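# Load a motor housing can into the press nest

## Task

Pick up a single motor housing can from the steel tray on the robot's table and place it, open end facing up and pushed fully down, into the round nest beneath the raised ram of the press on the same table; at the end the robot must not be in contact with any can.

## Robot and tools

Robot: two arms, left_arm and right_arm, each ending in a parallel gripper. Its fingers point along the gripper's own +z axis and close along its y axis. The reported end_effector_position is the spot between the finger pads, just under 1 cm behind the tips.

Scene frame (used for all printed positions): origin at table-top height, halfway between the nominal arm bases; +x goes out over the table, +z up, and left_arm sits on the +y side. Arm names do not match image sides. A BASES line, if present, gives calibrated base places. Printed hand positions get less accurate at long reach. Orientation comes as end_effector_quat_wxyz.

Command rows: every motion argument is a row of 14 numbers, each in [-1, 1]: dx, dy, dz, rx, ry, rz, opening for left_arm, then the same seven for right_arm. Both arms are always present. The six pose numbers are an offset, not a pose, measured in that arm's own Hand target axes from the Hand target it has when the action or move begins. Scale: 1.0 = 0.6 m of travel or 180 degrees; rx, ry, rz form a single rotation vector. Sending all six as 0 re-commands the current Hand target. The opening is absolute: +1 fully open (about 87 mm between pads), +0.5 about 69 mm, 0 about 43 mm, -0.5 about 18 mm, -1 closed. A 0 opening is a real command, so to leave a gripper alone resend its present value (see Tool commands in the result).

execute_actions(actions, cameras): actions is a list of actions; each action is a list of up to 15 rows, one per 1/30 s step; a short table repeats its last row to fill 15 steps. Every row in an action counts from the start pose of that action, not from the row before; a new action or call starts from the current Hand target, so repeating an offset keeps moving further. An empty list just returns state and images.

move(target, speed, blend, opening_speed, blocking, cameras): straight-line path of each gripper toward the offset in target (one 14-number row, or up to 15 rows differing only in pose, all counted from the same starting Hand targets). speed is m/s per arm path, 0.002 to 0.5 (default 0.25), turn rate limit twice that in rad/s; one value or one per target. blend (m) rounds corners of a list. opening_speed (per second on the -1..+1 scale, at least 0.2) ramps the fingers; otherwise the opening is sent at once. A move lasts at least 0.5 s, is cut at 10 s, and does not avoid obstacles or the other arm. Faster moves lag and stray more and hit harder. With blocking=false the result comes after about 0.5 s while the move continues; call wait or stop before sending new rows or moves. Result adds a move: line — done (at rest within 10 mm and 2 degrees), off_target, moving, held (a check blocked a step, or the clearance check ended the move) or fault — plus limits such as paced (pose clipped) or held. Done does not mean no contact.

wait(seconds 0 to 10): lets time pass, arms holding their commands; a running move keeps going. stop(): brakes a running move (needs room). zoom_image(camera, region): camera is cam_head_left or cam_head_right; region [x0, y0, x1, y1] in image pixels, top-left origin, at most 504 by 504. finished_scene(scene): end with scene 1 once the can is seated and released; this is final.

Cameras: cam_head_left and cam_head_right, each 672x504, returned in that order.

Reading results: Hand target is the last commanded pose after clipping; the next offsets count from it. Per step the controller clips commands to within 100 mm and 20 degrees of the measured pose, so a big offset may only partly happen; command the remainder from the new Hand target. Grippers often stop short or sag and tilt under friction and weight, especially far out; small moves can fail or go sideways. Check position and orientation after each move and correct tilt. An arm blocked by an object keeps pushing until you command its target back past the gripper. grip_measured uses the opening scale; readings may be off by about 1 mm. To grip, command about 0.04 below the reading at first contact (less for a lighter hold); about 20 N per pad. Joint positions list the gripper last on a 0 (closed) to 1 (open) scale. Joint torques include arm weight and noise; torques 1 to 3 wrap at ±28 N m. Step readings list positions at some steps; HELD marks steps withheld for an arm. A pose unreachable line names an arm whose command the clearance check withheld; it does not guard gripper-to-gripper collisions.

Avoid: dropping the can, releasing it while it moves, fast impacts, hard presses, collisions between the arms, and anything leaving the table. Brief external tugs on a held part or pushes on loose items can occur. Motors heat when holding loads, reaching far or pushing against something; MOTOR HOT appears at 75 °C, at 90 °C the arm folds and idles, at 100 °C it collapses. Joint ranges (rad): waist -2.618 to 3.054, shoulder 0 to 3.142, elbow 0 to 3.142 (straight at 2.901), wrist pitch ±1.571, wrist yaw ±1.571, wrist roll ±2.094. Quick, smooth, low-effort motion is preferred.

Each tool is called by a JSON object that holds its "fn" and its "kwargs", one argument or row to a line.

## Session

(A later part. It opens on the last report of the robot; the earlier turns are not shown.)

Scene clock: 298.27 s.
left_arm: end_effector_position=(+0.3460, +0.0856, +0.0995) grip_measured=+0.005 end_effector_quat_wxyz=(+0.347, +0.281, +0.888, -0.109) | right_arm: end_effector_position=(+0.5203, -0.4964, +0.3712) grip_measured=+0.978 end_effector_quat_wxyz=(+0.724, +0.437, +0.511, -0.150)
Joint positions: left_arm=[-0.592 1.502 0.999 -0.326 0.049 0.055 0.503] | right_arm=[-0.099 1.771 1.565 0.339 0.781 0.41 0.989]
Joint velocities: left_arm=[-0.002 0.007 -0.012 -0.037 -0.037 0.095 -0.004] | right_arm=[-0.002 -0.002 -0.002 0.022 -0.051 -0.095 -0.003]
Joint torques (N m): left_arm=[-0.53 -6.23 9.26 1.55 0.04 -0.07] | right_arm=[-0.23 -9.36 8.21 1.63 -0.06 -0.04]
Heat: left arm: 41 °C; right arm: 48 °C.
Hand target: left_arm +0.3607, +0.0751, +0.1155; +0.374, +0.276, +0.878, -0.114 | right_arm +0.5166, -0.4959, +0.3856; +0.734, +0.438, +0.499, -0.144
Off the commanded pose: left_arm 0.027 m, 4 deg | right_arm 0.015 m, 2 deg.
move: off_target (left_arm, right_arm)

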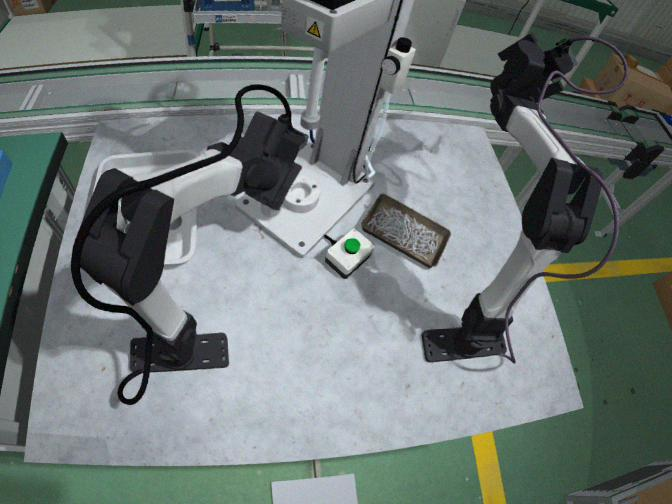

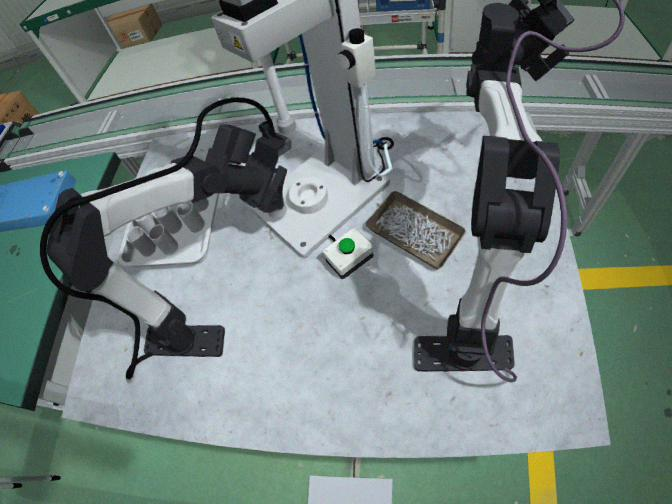

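{"fn": "execute_actions", "kwargs": {
  "actions": []
}}

{"fn": "zoom_image", "kwargs": {
  "camera": "cam_head_right",
  "region": [220, 120, 380, 260]
}}

{"fn": "zoom_image", "kwargs": {
  "camera": "cam_head_left",
  "region": [220, 120, 380, 260]
}}

Scene clock: 311.80 s.
left_arm: end_effector_position=(+0.3461, +0.0856, +0.0996) grip_measured=+0.005 end_effector_quat_wxyz=(+0.347, +0.281, +0.888, -0.109) | right_arm: end_effector_position=(+0.5203, -0.4964, +0.3712) grip_measured=+0.978 end_effector_quat_wxyz=(+0.724, +0.437, +0.511, -0.150)
Joint positions: left_arm=[-0.592 1.502 0.999 -0.325 0.049 0.055 0.503] | right_arm=[-0.099 1.771 1.565 0.339 0.781 0.41 0.989]
Joint velocities: left_arm=[-0.002 0.022 -0.027 0.007 0.007 -0.007 -0.004] | right_arm=[-0.002 -0.002 -0.007 -0.022 -0.007 0.022 0.008]
Joint torques (N m): left_arm=[-0.61 -6.26 9.29 1.58 0.04 -0.06] | right_arm=[-0.23 -9.36 8.21 1.63 -0.06 -0.04]
Heat: left arm: 44 °C; right arm: 49 °C.
Hand target: left_arm +0.3607, +0.0751, +0.1155; +0.374, +0.275, +0.878, -0.114 | right_arm +0.5166, -0.4959, +0.3856; +0.734, +0.438, +0.499, -0.144
Tool commands: left_gripper/opening=-0.3 right_gripper/opening=+1.0
Off the commanded pose: left_arm 0.027 m, 4 deg | right_arm 0.015 m, 2 deg.

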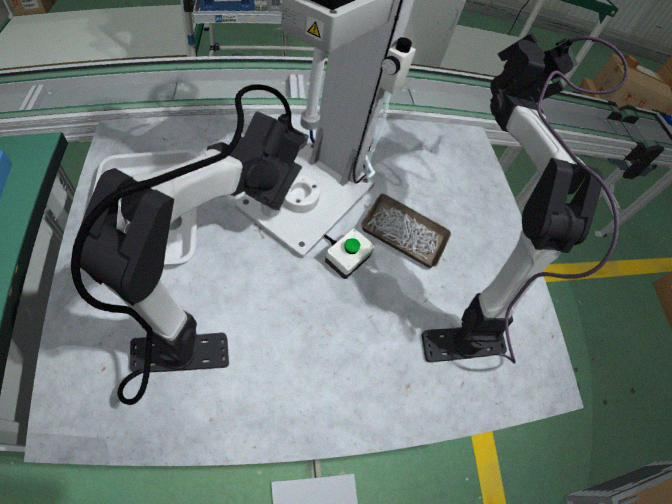

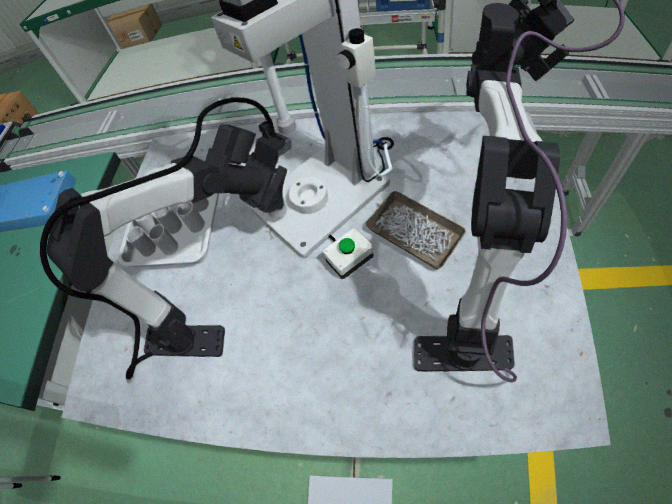

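Scaled by 3.150.

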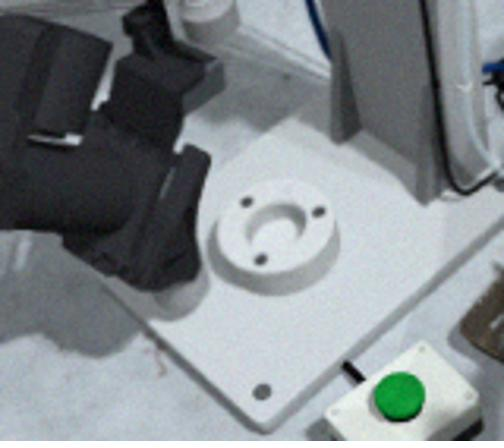

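Scaled by 3.150.

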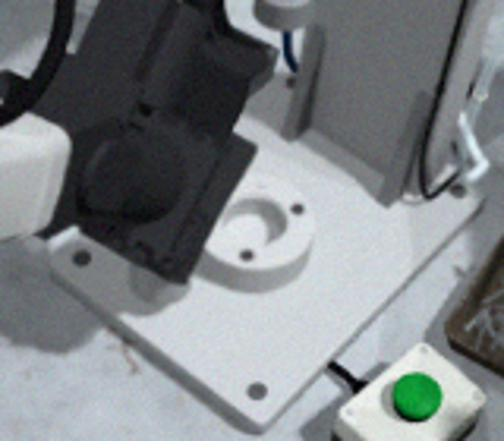

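{"fn": "move", "kwargs": {
  "target": [-0.06,-0.014,0.022,0,-0.02,0,-0.3,0,0,0,0,0,0,1],
  "speed": 0.08
}}

{"fn": "zoom_image", "kwargs": {
  "camera": "cam_head_right",
  "region": [220, 120, 380, 260]
}}

{"fn": "zoom_image", "kwargs": {
  "camera": "cam_head_left",
  "region": [220, 120, 380, 260]
}}

Scene clock: 315.73 s.
left_arm: end_effector_position=(+0.3637, +0.0674, +0.1096) grip_measured=+0.005 end_effector_quat_wxyz=(+0.360, +0.279, +0.884, -0.107) | right_arm: end_effector_position=(+0.5203, -0.4964, +0.3712) grip_measured=+0.978 end_effector_quat_wxyz=(+0.724, +0.437, +0.511, -0.150)
Joint positions: left_arm=[-0.619 1.568 1.089 -0.322 0.019 0.038 0.503] | right_arm=[-0.099 1.771 1.565 0.339 0.781 0.41 0.989]
Joint velocities: left_arm=[-0.022 -0.002 0.017 -0.051 0.007 -0.007 -0.001] | right_arm=[-0.007 -0.002 0.017 -0.022 0.037 -0.007 -0.003]
Joint torques (N m): left_arm=[-0.87 -6.41 10.09 1.93 0.11 -0.1] | right_arm=[-0.23 -9.36 8.21 1.63 -0.06 -0.04]
Heat: left arm: 45 °C; right arm: 49 °C.
Hand target: left_arm +0.3842, +0.0481, +0.1317; +0.402, +0.272, +0.866, -0.123 | right_arm +0.5166, -0.4959, +0.3856; +0.734, +0.438, +0.499, -0.144
Off the commanded pose: left_arm 0.036 m, 6 deg | right_arm 0.015 m, 2 deg.
move: off_target (left_arm, right_arm)

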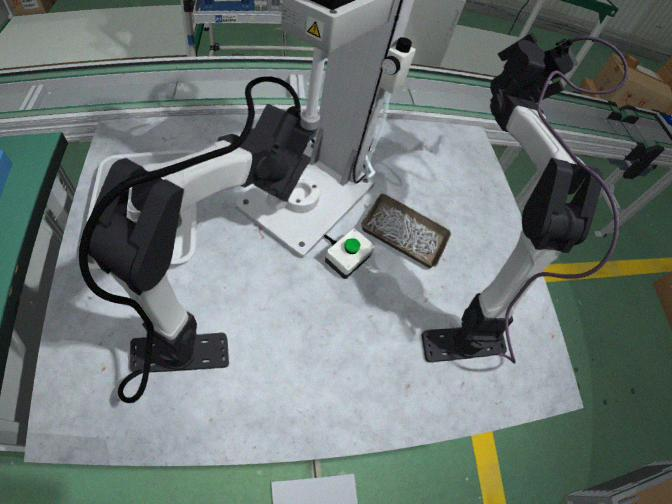

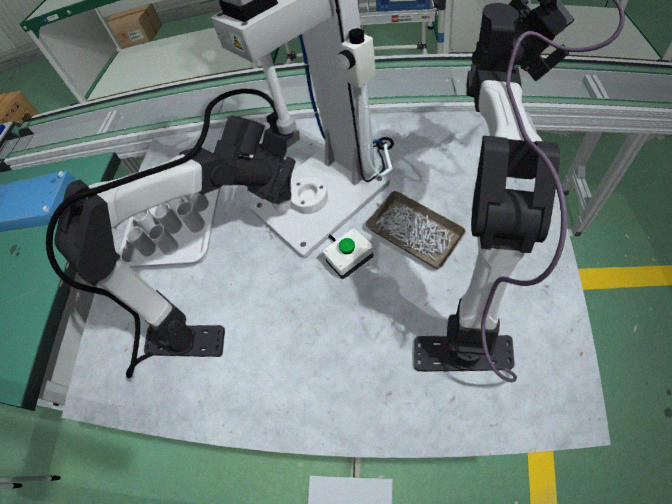

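Scaled by 3.150.

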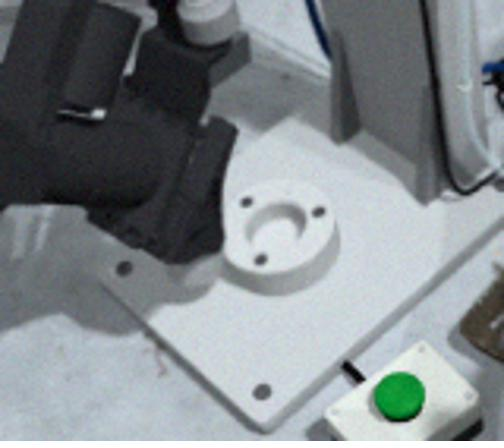

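Scaled by 3.150.

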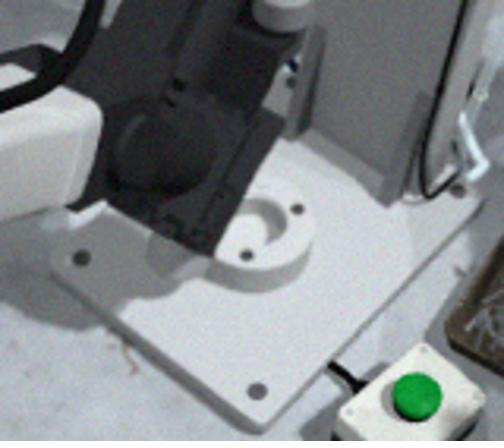

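{"fn": "move", "kwargs": {
  "target": [-0.044,-0.02,0.044,0,-0.01,0,-0.3,0,0,0,0,0,0,1],
  "speed": 0.08
}}

{"fn": "zoom_image", "kwargs": {
  "camera": "cam_head_right",
  "region": [220, 120, 380, 260]
}}

{"fn": "zoom_image", "kwargs": {
  "camera": "cam_head_left",
  "region": [220, 120, 380, 260]
}}

Scene clock: 328.23 s.
left_arm: end_effector_position=(+0.3892, +0.0396, +0.1134) grip_measured=+0.005 end_effector_quat_wxyz=(+0.376, +0.273, +0.879, -0.107) | right_arm: end_effector_position=(+0.5203, -0.4964, +0.3712) grip_measured=+0.978 end_effector_quat_wxyz=(+0.724, +0.437, +0.511, -0.150)
Joint positions: left_arm=[-0.652 1.68 1.202 -0.289 -0.015 0.009 0.502] | right_arm=[-0.099 1.771 1.565 0.339 0.781 0.41 0.989]
Joint velocities: left_arm=[-0.002 -0.012 -0.007 0.007 -0.051 0.037 -0.001] | right_arm=[0.002 0.012 0.002 -0.037 0.051 -0.037 -0.018]
Joint torques (N m): left_arm=[-1.16 -6.95 9.99 1.97 0.16 -0.03] | right_arm=[-0.21 -9.35 8.21 1.63 -0.06 -0.04]
Heat: left arm: 48 °C; right arm: 49 °C.
Hand target: left_arm +0.4077, +0.0169, +0.1337; +0.415, +0.270, +0.859, -0.128 | right_arm +0.5166, -0.4959, +0.3856; +0.734, +0.438, +0.499, -0.144
Off the commanded pose: left_arm 0.036 m, 6 deg | right_arm 0.015 m, 2 deg.
move: off_target (left_arm, right_arm)

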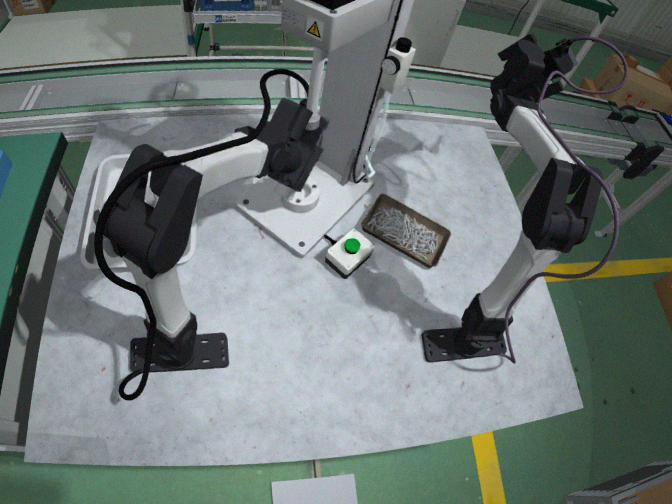

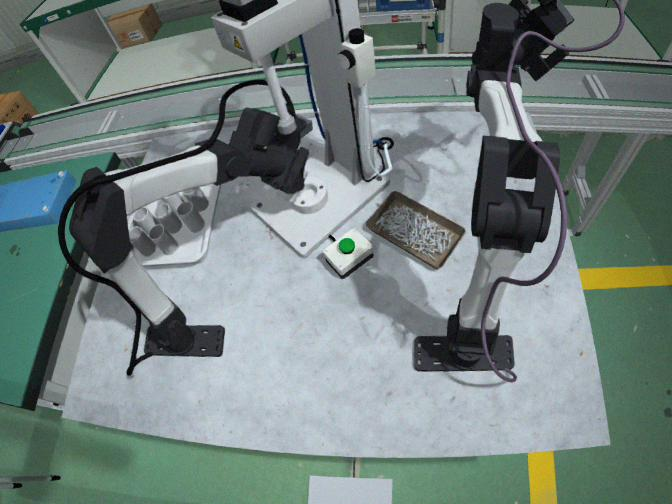

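Scaled by 3.150.

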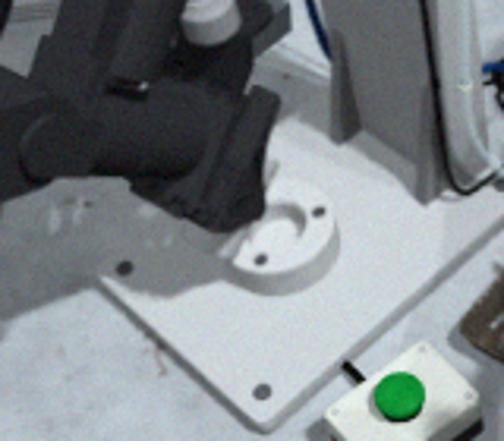

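Scaled by 3.150.

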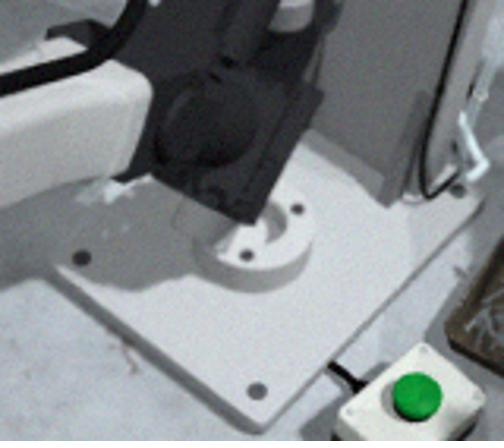

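{"fn": "zoom_image", "kwargs": {
  "camera": "cam_head_right",
  "region": [270, 160, 340, 220]
}}

{"fn": "zoom_image", "kwargs": {
  "camera": "cam_head_left",
  "region": [260, 160, 330, 220]
}}

{"fn": "zoom_image", "kwargs": {
  "camera": "cam_head_right",
  "region": [240, 80, 340, 180]
}}

{"fn": "zoom_image", "kwargs": {
  "camera": "cam_head_left",
  "region": [240, 80, 340, 180]
}}

Scaled by 7.200.

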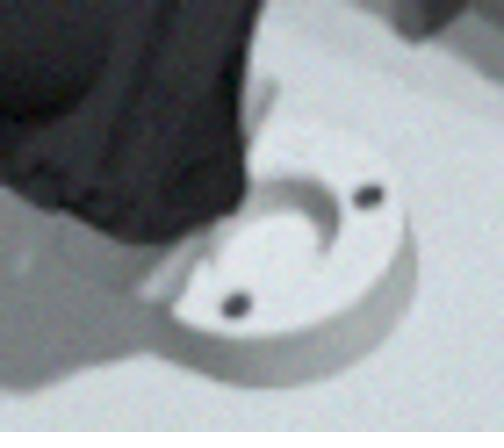

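Scaled by 7.200.

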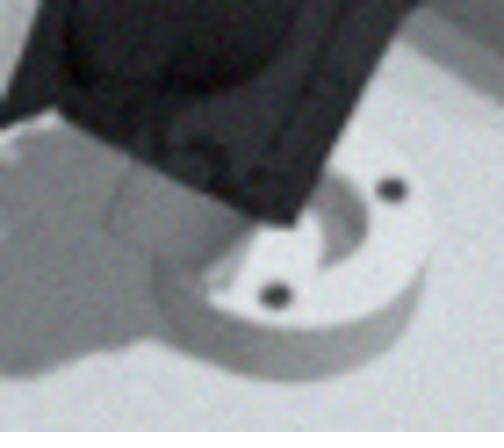

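Scaled by 5.040.

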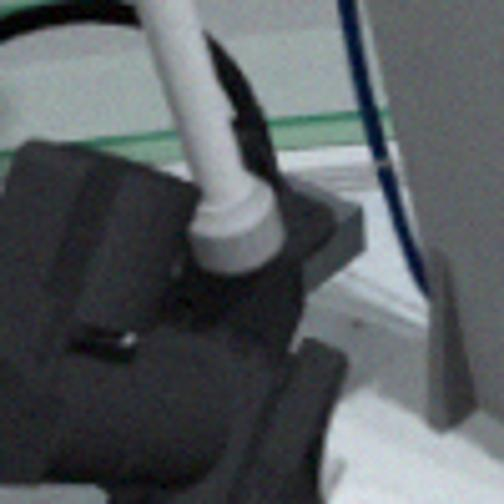

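Scaled by 5.040.

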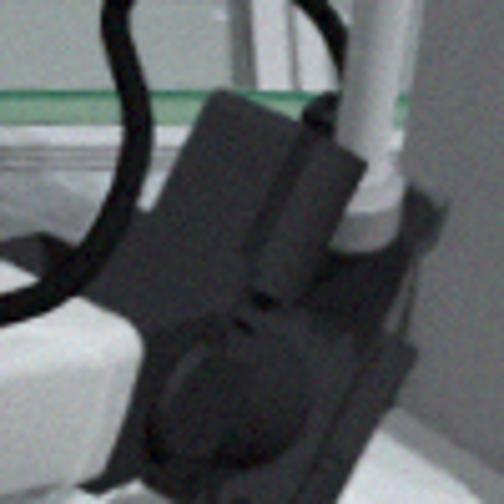

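{"fn": "move", "kwargs": {
  "target": [0.175,-0.04,-0.17,0,0.015,0,-0.3,0,0,0,0,0,0,1],
  "speed": 0.12
}}

{"fn": "zoom_image", "kwargs": {
  "camera": "cam_head_right",
  "region": [200, 150, 360, 290]
}}

Scene clock: 352.67 s.
left_arm: end_effector_position=(+0.2744, +0.0801, +0.1123) grip_measured=+0.005 end_effector_quat_wxyz=(+0.383, +0.277, +0.873, -0.122) | right_arm: end_effector_position=(+0.5203, -0.4964, +0.3712) grip_measured=+0.978 end_effector_quat_wxyz=(+0.724, +0.437, +0.511, -0.150)
Joint positions: left_arm=[-0.769 1.206 0.774 -0.315 -0.074 -0.068 0.502] | right_arm=[-0.099 1.771 1.565 0.339 0.781 0.41 0.989]
Joint velocities: left_arm=[-0.002 -0.017 -0.017 -0.007 -0.066 -0.066 -0.006] | right_arm=[0.007 -0.007 -0.012 -0.022 0.022 0.051 0.013]
Joint torques (N m): left_arm=[-0.53 -6.57 5.96 1.42 -0.05 -0.04] | right_arm=[-0.21 -9.36 8.2 1.62 -0.06 -0.04]
Heat: left arm: 51 °C; right arm: 49 °C.
Hand target: left_arm +0.2740, +0.0798, +0.1184; +0.394, +0.271, +0.870, -0.124 | right_arm +0.5166, -0.4959, +0.3856; +0.734, +0.438, +0.499, -0.144
Off the commanded pose: left_arm 0.003 m, 2 deg | right_arm 0.015 m, 2 deg.
move: off_target (right_arm)

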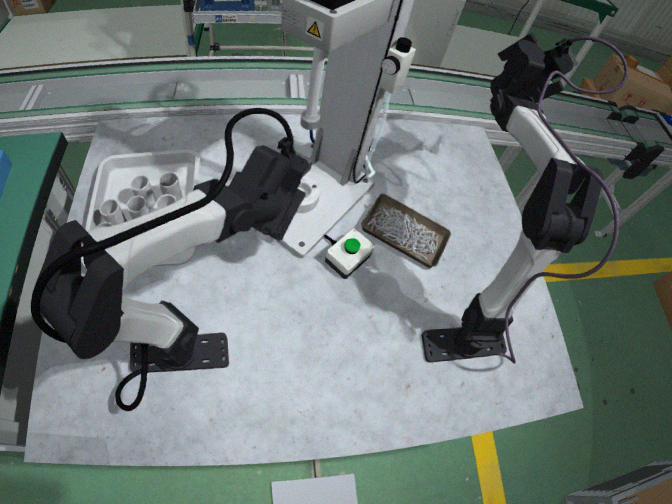

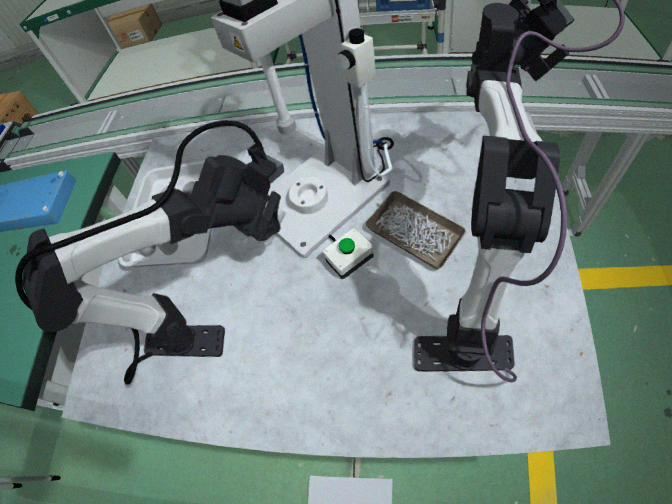

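Scaled by 3.150.

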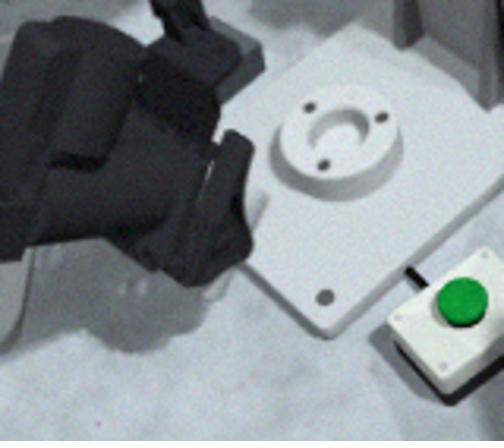

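{"fn": "move", "kwargs": {
  "target": [0.063,0,0.055,0,0,0,-0.3,0,0,0,0,0,0,1],
  "speed": 0.06
}}

{"fn": "zoom_image", "kwargs": {
  "camera": "cam_head_right",
  "region": [200, 150, 360, 290]
}}

{"fn": "zoom_image", "kwargs": {
  "camera": "cam_head_left",
  "region": [200, 150, 360, 290]
}}

Scene clock: 358.47 s.
left_arm: end_effector_position=(+0.2696, +0.0843, +0.0663) grip_measured=+0.005 end_effector_quat_wxyz=(+0.383, +0.277, +0.873, -0.122) | right_arm: end_effector_position=(+0.5203, -0.4964, +0.3712) grip_measured=+0.978 end_effector_quat_wxyz=(+0.724, +0.437, +0.511, -0.150)
Joint positions: left_arm=[-0.769 1.239 0.604 -0.11 -0.075 -0.069 0.502] | right_arm=[-0.099 1.771 1.565 0.339 0.781 0.41 0.989]
Joint velocities: left_arm=[-0.012 -0.017 -0.027 0.007 0.022 -0.037 -0.011] | right_arm=[0.002 -0.002 -0.002 -0.007 -0.081 -0.007 -0.008]
Joint torques (N m): left_arm=[-0.31 -3.62 5.78 1.65 -0.04 -0.08] | right_arm=[-0.23 -9.36 8.21 1.63 -0.06 -0.04]
Heat: left arm: 49 °C; right arm: 49 °C.
Hand target: left_arm +0.2736, +0.0808, +0.0679; +0.393, +0.272, +0.870, -0.124 | right_arm +0.5166, -0.4959, +0.3856; +0.734, +0.438, +0.499, -0.144
Off the commanded pose: left_arm 0.006 m, 1 deg | right_arm 0.015 m, 2 deg.
move: off_target (right_arm)

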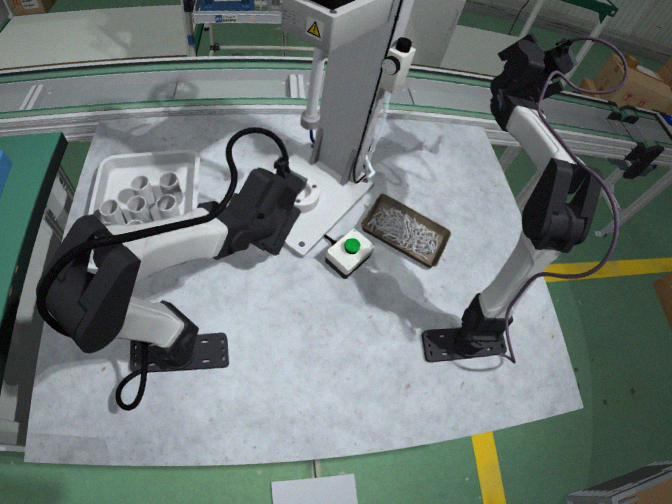

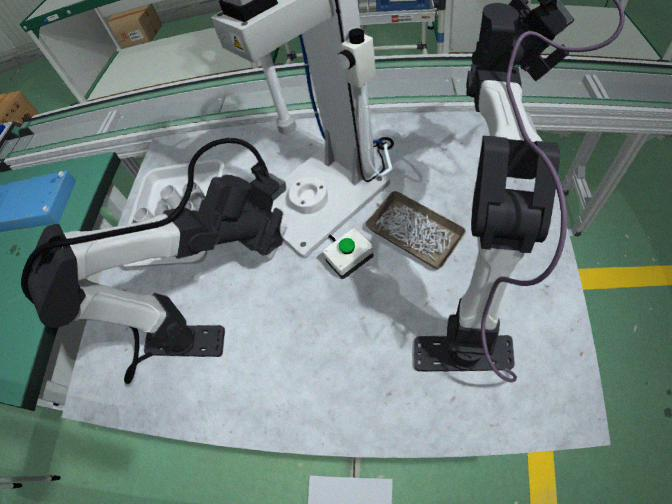

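Scaled by 3.150.

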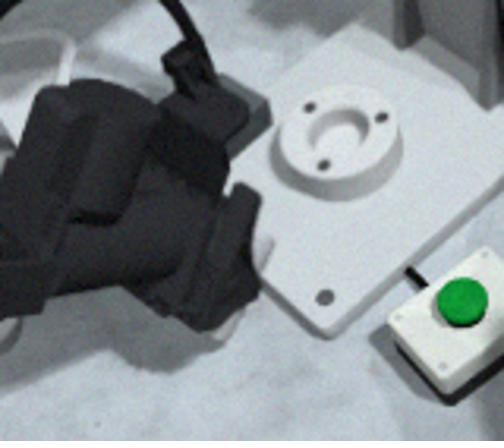

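Scaled by 3.150.

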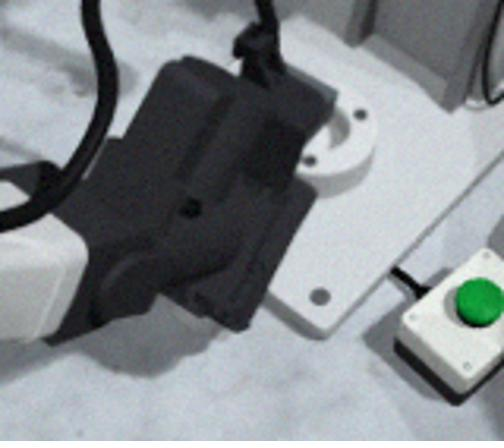

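{"fn": "move", "kwargs": {
  "target": [0.016,0,0.014,0,0,0,-0.3,0,0,0,0,0,0,1],
  "speed": 0.04,
  "cameras": []
}}

{"fn": "move", "kwargs": {
  "target": [0.003,0,0.003,0,0,0,-0.3,0,0,0,0,0,0,1],
  "speed": 0.04
}}

{"fn": "zoom_image", "kwargs": {
  "camera": "cam_head_right",
  "region": [240, 210, 310, 280]
}}

Scene clock: 364.00 s.
left_arm: end_effector_position=(+0.2707, +0.0834, +0.0555) grip_measured=+0.005 end_effector_quat_wxyz=(+0.386, +0.277, +0.872, -0.123) | right_arm: end_effector_position=(+0.5203, -0.4964, +0.3712) grip_measured=+0.978 end_effector_quat_wxyz=(+0.724, +0.437, +0.511, -0.150)
Joint positions: left_arm=[-0.769 1.265 0.569 -0.043 -0.075 -0.069 0.502] | right_arm=[-0.099 1.771 1.565 0.339 0.781 0.41 0.989]
Joint velocities: left_arm=[-0.022 -0.007 0.007 -0.022 -0.007 0.022 -0.004] | right_arm=[-0.007 -0.012 -0.002 0.007 -0.022 -0.007 -0.024]
Joint torques (N m): left_arm=[-0.21 -3.51 5.35 1.63 -0.03 -0.05] | right_arm=[-0.23 -9.35 8.21 1.63 -0.06 -0.04]
Heat: left arm: 47 °C; right arm: 49 °C.
Hand target: left_arm +0.2736, +0.0811, +0.0551; +0.393, +0.271, +0.870, -0.124 | right_arm +0.5166, -0.4959, +0.3856; +0.734, +0.438, +0.499, -0.144
Off the commanded pose: left_arm 0.004 m, 1 deg | right_arm 0.015 m, 2 deg.
move: off_target (right_arm)
No camera images: "cameras" was empty.

Scene clock: 364.73 s.
left_arm: end_effector_position=(+0.2722, +0.0822, +0.0553) grip_measured=+0.005 end_effector_quat_wxyz=(+0.389, +0.276, +0.870, -0.124) | right_arm: end_effector_position=(+0.5203, -0.4964, +0.3712) grip_measured=+0.978 end_effector_quat_wxyz=(+0.724, +0.437, +0.511, -0.150)
Joint positions: left_arm=[-0.769 1.27 0.565 -0.027 -0.075 -0.069 0.502] | right_arm=[-0.099 1.771 1.565 0.339 0.781 0.41 0.989]
Joint velocities: left_arm=[0.012 0.002 -0.012 0.022 0.037 -0.051 0.001] | right_arm=[0.002 -0.002 -0.007 -0.037 -0.022 -0.037 0.018]
Joint torques (N m): left_arm=[-0.32 -3.47 4.92 1.63 -0.03 -0.01] | right_arm=[-0.23 -9.36 8.21 1.63 -0.06 -0.04]
Heat: left arm: 47 °C; right arm: 49 °C.
Hand target: left_arm +0.2737, +0.0810, +0.0526; +0.394, +0.271, +0.870, -0.124 | right_arm +0.5166, -0.4959, +0.3856; +0.734, +0.438, +0.499, -0.144
Off the commanded pose: left_arm 0.003 m, 1 deg | right_arm 0.015 m, 2 deg.
move: off_target (right_arm)

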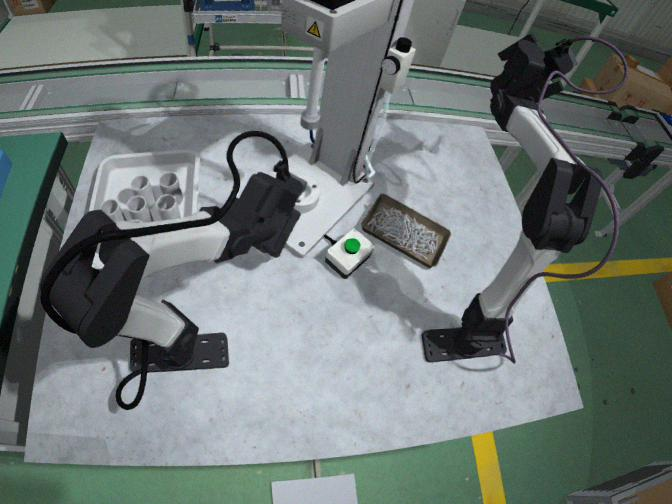

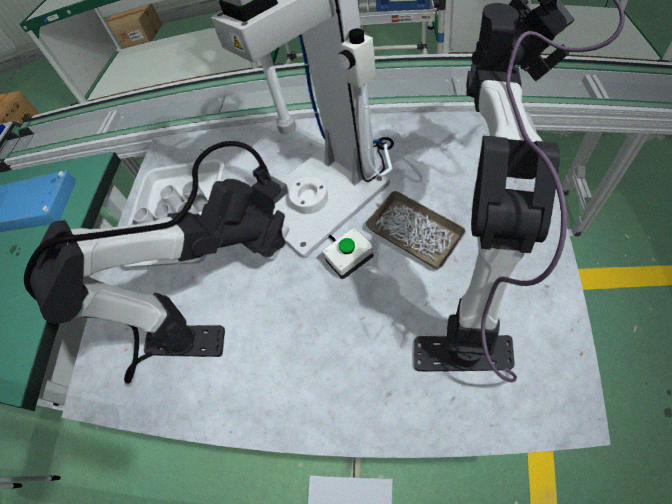

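Scaled by 7.200.

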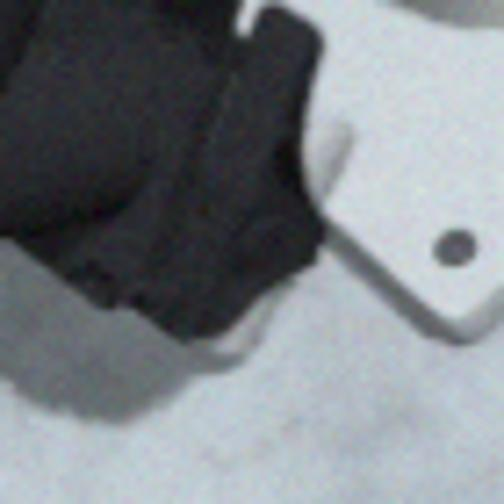

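{"fn": "move", "kwargs": {
  "target": [0,0,-0.003,0,0,0,0.5,0,0,0,0,0,0,1],
  "opening_speed": 0.6,
  "cameras": []
}}

{"fn": "move", "kwargs": {
  "target": [-0.012,0,0,0,-0.14,0,0.5,0,0,0,0,0,0,1],
  "speed": 0.1
}}

{"fn": "zoom_image", "kwargs": {
  "camera": "cam_head_right",
  "region": [200, 150, 360, 290]
}}

{"fn": "zoom_image", "kwargs": {
  "camera": "cam_head_left",
  "region": [200, 150, 360, 290]
}}

Scene clock: 371.37 s.
left_arm: end_effector_position=(+0.2730, +0.0817, +0.0561) grip_measured=+0.500 end_effector_quat_wxyz=(+0.391, +0.275, +0.869, -0.125) | right_arm: end_effector_position=(+0.5203, -0.4964, +0.3712) grip_measured=+0.978 end_effector_quat_wxyz=(+0.724, +0.437, +0.511, -0.150)
Joint positions: left_arm=[-0.769 1.27 0.565 -0.022 -0.076 -0.069 0.75] | right_arm=[-0.099 1.771 1.565 0.339 0.781 0.41 0.989]
Joint velocities: left_arm=[0.002 0.002 0.012 0.007 0.051 -0.022 0.001] | right_arm=[-0.007 0.017 -0.002 -0.022 -0.037 0.051 -0.003]
Joint torques (N m): left_arm=[-0.25 -4.25 5 1.57 -0.02 -0.05] | right_arm=[-0.23 -9.36 8.21 1.63 -0.06 -0.04]
Heat: left arm: 45 °C; right arm: 49 °C.
Hand target: left_arm +0.2726, +0.0817, +0.0538; +0.394, +0.271, +0.870, -0.124 | right_arm +0.5166, -0.4959, +0.3856; +0.734, +0.438, +0.499, -0.144
Off the commanded pose: left_arm 0.002 m, 0 deg | right_arm 0.015 m, 2 deg.
move: off_target (right_arm)
No camera images: "cameras" was empty.

Scene clock: 374.43 s.
left_arm: end_effector_position=(+0.2766, +0.0789, +0.0625) grip_measured=+0.500 end_effector_quat_wxyz=(+0.572, +0.236, +0.763, -0.186) | right_arm: end_effector_position=(+0.5203, -0.4964, +0.3712) grip_measured=+0.978 end_effector_quat_wxyz=(+0.724, +0.437, +0.511, -0.150)
Joint positions: left_arm=[-0.795 1.27 0.154 0.833 -0.123 -0.05 0.75] | right_arm=[-0.099 1.771 1.565 0.339 0.781 0.41 0.989]
Joint velocities: left_arm=[-0.017 -0.002 0.002 0.007 -0.007 -0.022 0.004] | right_arm=[-0.007 -0.017 0.007 -0.037 0.051 -0.022 -0.04]
Joint torques (N m): left_arm=[-0.64 -2.32 3.97 1.79 -0.02 0.18] | right_arm=[-0.23 -9.36 8.21 1.63 -0.06 -0.04]
Heat: left arm: 45 °C; right arm: 49 °C.
Hand target: left_arm +0.2754, +0.0797, +0.0601; +0.573, +0.240, +0.762, -0.181 | right_arm +0.5166, -0.4959, +0.3856; +0.734, +0.438, +0.499, -0.144
Off the commanded pose: left_arm 0.003 m, 1 deg | right_arm 0.015 m, 2 deg.
move: off_target (right_arm)

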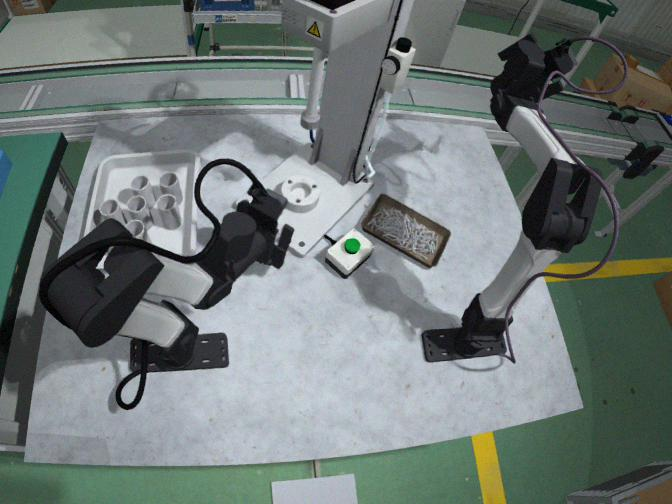

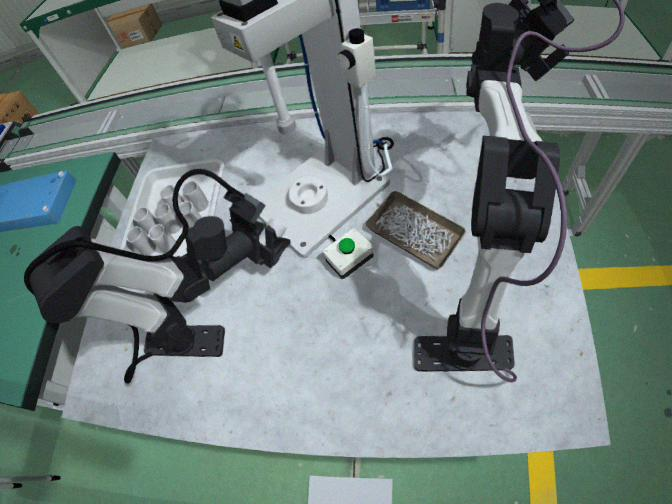

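Scaled by 3.150.

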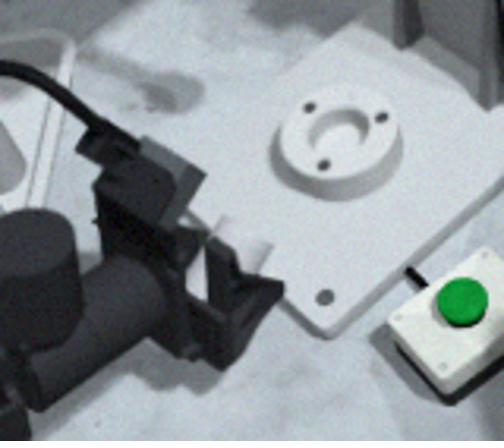

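Scaled by 3.150.

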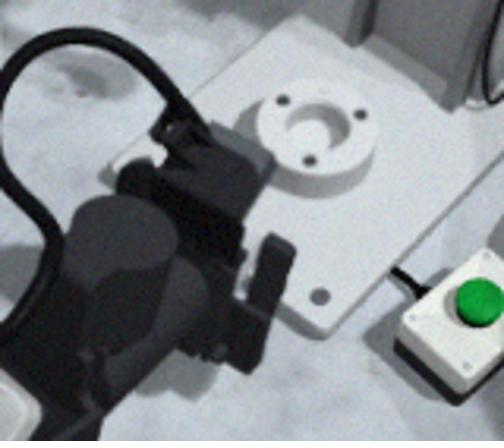

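{"fn": "move", "kwargs": {
  "target": [-0.0128,0,-0.0037,0,0,0,0.5,0,0,0,0,0,0,1],
  "speed": 0.05,
  "cameras": []
}}

{"fn": "move", "kwargs": {
  "target": [0,0,0,0,0,0,-0.3,0,0,0,0,0,0,1],
  "opening_speed": 0.4
}}

{"fn": "zoom_image", "kwargs": {
  "camera": "cam_head_right",
  "region": [220, 190, 320, 290]
}}

Scene clock: 380.37 s.
left_arm: end_effector_position=(+0.2741, +0.0814, +0.0624) grip_measured=+0.500 end_effector_quat_wxyz=(+0.567, +0.238, +0.767, -0.183) | right_arm: end_effector_position=(+0.5203, -0.4964, +0.3712) grip_measured=+0.978 end_effector_quat_wxyz=(+0.724, +0.437, +0.511, -0.150)
Joint positions: left_arm=[-0.795 1.235 0.154 0.785 -0.124 -0.05 0.75] | right_arm=[-0.099 1.771 1.565 0.339 0.781 0.41 0.989]
Joint velocities: left_arm=[0.017 -0.007 -0.017 0.022 0.007 -0.051 0.001] | right_arm=[-0.002 -0.002 -0.002 -0.022 -0.037 0.022 -0.003]
Joint torques (N m): left_arm=[-0.64 -4.64 5.55 1.52 -0.02 0.15] | right_arm=[-0.21 -9.37 8.21 1.63 -0.06 -0.04]
Heat: left arm: 43 °C; right arm: 49 °C.
Hand target: left_arm +0.2753, +0.0796, +0.0684; +0.573, +0.240, +0.762, -0.182 | right_arm +0.5166, -0.4959, +0.3856; +0.734, +0.438, +0.499, -0.144
Off the commanded pose: left_arm 0.006 m, 1 deg | right_arm 0.015 m, 2 deg.
move: off_target (right_arm)
No camera images: "cameras" was empty.

Scene clock: 382.57 s.
left_arm: end_effector_position=(+0.2742, +0.0818, +0.0622) grip_measured=+0.002 end_effector_quat_wxyz=(+0.567, +0.237, +0.767, -0.182) | right_arm: end_effector_position=(+0.5203, -0.4964, +0.3712) grip_measured=+0.978 end_effector_quat_wxyz=(+0.724, +0.437, +0.511, -0.150)
Joint positions: left_arm=[-0.795 1.235 0.154 0.784 -0.126 -0.049 0.501] | right_arm=[-0.099 1.771 1.565 0.339 0.781 0.41 0.989]
Joint velocities: left_arm=[-0.027 0.002 0.007 -0.051 -0.007 -0.007 0.004] | right_arm=[-0.002 0.007 -0.007 -0.022 -0.007 0.022 0.003]
Joint torques (N m): left_arm=[-0.81 -4.66 5.64 1.53 0.04 0.15] | right_arm=[-0.23 -9.36 8.2 1.63 -0.06 -0.04]
Heat: left arm: 43 °C; right arm: 49 °C.
Hand target: left_arm +0.2754, +0.0796, +0.0684; +0.573, +0.240, +0.762, -0.182 | right_arm +0.5166, -0.4959, +0.3856; +0.734, +0.438, +0.499, -0.144
Off the commanded pose: left_arm 0.007 m, 1 deg | right_arm 0.015 m, 2 deg.
move: off_target (right_arm)

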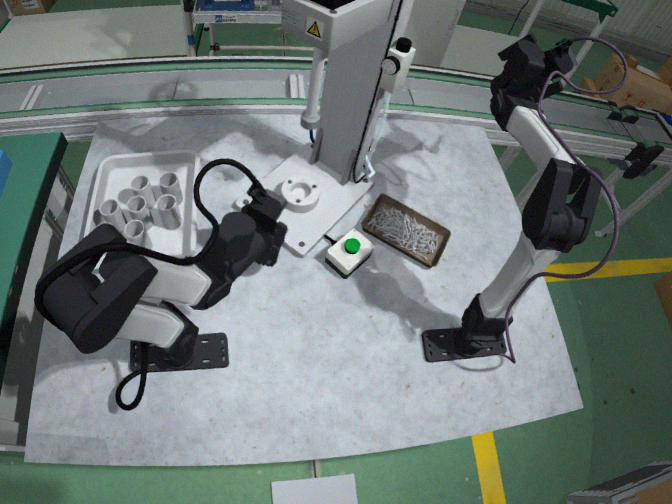

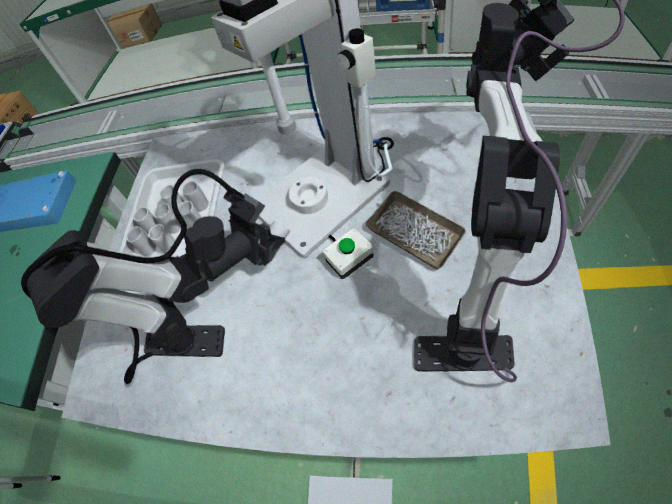

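Scaled by 5.040.

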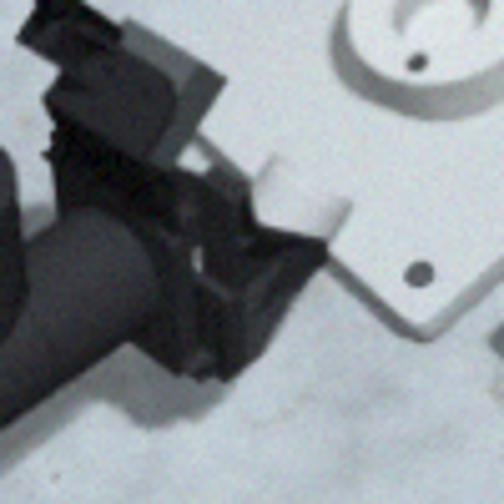

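{"fn": "move", "kwargs": {
  "target": [-0.085,0,-0.0245,0,0,0,-0.3,0,0,0,0,0,0,1],
  "speed": 0.08
}}

{"fn": "zoom_image", "kwargs": {
  "camera": "cam_head_right",
  "region": [220, 150, 320, 250]
}}

{"fn": "zoom_image", "kwargs": {
  "camera": "cam_head_left",
  "region": [220, 150, 320, 250]
}}

Scene clock: 388.30 s.
left_arm: end_effector_position=(+0.2680, +0.0858, +0.0976) grip_measured=+0.002 end_effector_quat_wxyz=(+0.547, +0.246, +0.781, -0.174) | right_arm: end_effector_position=(+0.5203, -0.4964, +0.3712) grip_measured=+0.978 end_effector_quat_wxyz=(+0.724, +0.437, +0.511, -0.150)
Joint positions: left_arm=[-0.799 0.984 0.286 0.347 -0.126 -0.049 0.501] | right_arm=[-0.099 1.771 1.565 0.339 0.781 0.41 0.989]
Joint velocities: left_arm=[0.002 -0.012 -0.007 -0.007 0.022 0.007 0.001] | right_arm=[-0.007 -0.017 0.002 -0.007 0.066 -0.022 0.013]
Joint torques (N m): left_arm=[-0.51 -4.19 8.95 1.78 -0.02 0.13] | right_arm=[-0.23 -9.36 8.21 1.63 -0.06 -0.04]
Heat: left arm: 43 °C; right arm: 49 °C.
Hand target: left_arm +0.2754, +0.0788, +0.1223; +0.573, +0.240, +0.762, -0.182 | right_arm +0.5166, -0.4959, +0.3856; +0.734, +0.438, +0.499, -0.144
Off the commanded pose: left_arm 0.026 m, 4 deg | right_arm 0.015 m, 2 deg.
move: off_target (left_arm, right_arm)

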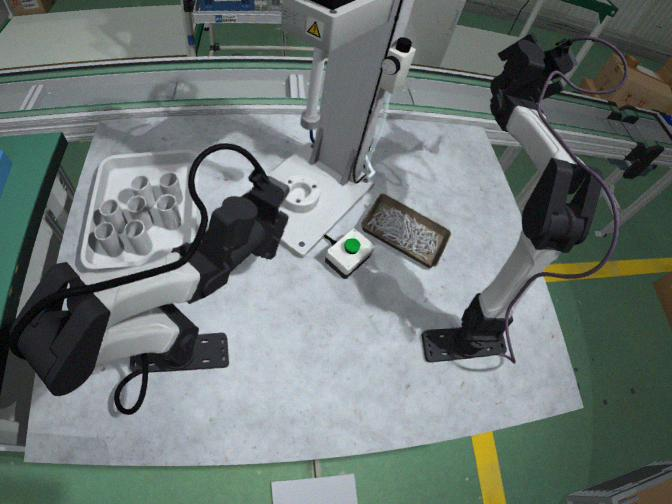

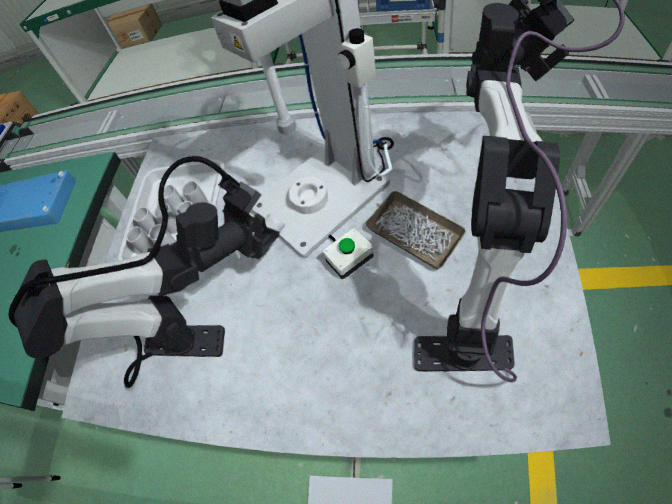

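Scaled by 5.040.

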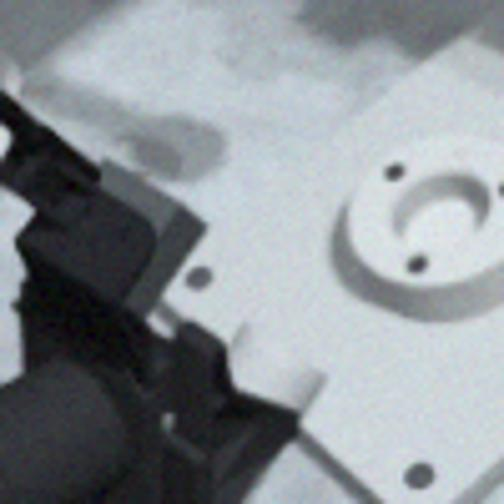

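Scaled by 5.040.

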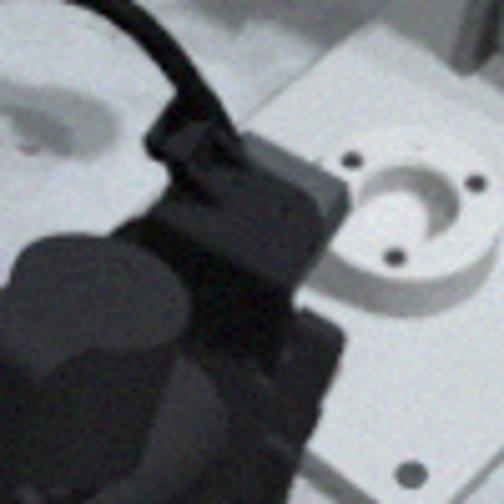

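{"fn": "move", "kwargs": {
  "target": [-0.0495,0.0335,0.141,0,-0.015,0,-0.3,0,0,0,0,0,0,1],
  "speed": 0.1
}}

{"fn": "zoom_image", "kwargs": {
  "camera": "cam_head_right",
  "region": [250, 150, 330, 230]
}}

{"fn": "zoom_image", "kwargs": {
  "camera": "cam_head_left",
  "region": [250, 150, 330, 230]
}}

Scene clock: 397.73 s.
left_arm: end_effector_position=(+0.3476, +0.0527, +0.1031) grip_measured=+0.002 end_effector_quat_wxyz=(+0.565, +0.240, +0.769, -0.177) | right_arm: end_effector_position=(+0.5203, -0.4964, +0.3712) grip_measured=+0.978 end_effector_quat_wxyz=(+0.724, +0.437, +0.511, -0.150)
Joint positions: left_arm=[-0.686 1.419 0.507 0.608 -0.026 -0.008 0.501] | right_arm=[-0.099 1.771 1.565 0.339 0.781 0.41 0.989]
Joint velocities: left_arm=[0.017 -0.027 0.007 0.051 0.022 -0.051 0.001] | right_arm=[-0.017 -0.002 -0.017 -0.037 0.037 0.066 -0.018]
Joint torques (N m): left_arm=[0.64 -4.72 8.54 2.11 0.24 0.16] | right_arm=[-0.21 -9.36 8.21 1.63 -0.06 -0.04]
Heat: left arm: 45 °C; right arm: 49 °C.
Hand target: left_arm +0.3612, +0.0444, +0.1251; +0.592, +0.238, +0.747, -0.185 | right_arm +0.5166, -0.4959, +0.3856; +0.734, +0.438, +0.499, -0.144
Off the commanded pose: left_arm 0.029 m, 4 deg | right_arm 0.015 m, 2 deg.
move: off_target (left_arm, right_arm)

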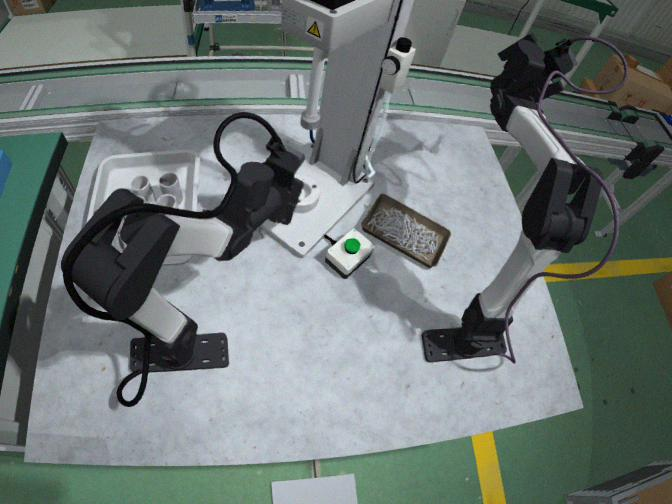

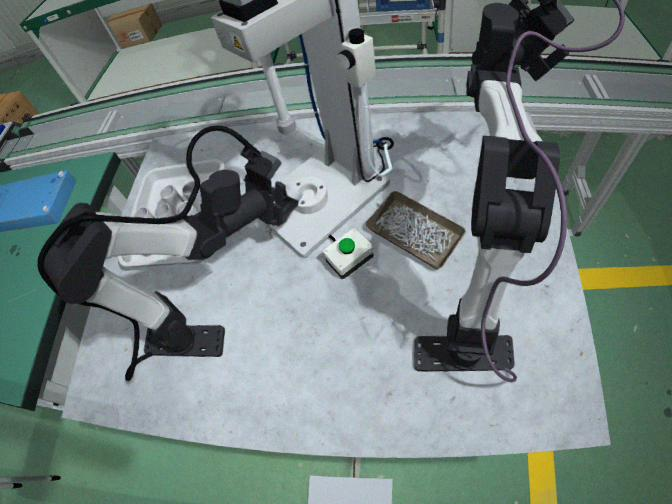

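Scaled by 6.300.

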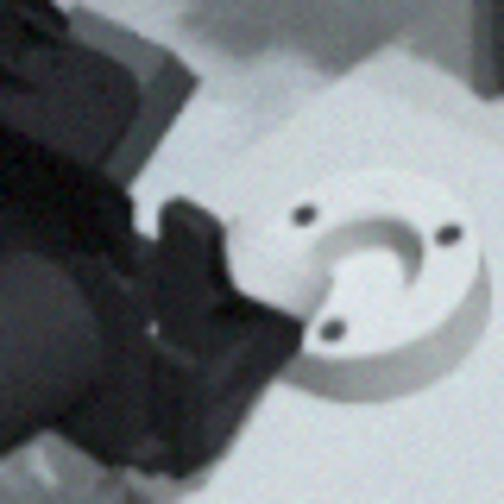

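Scaled by 6.300.

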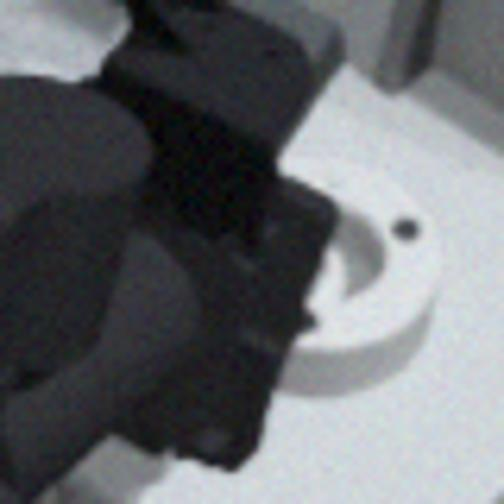

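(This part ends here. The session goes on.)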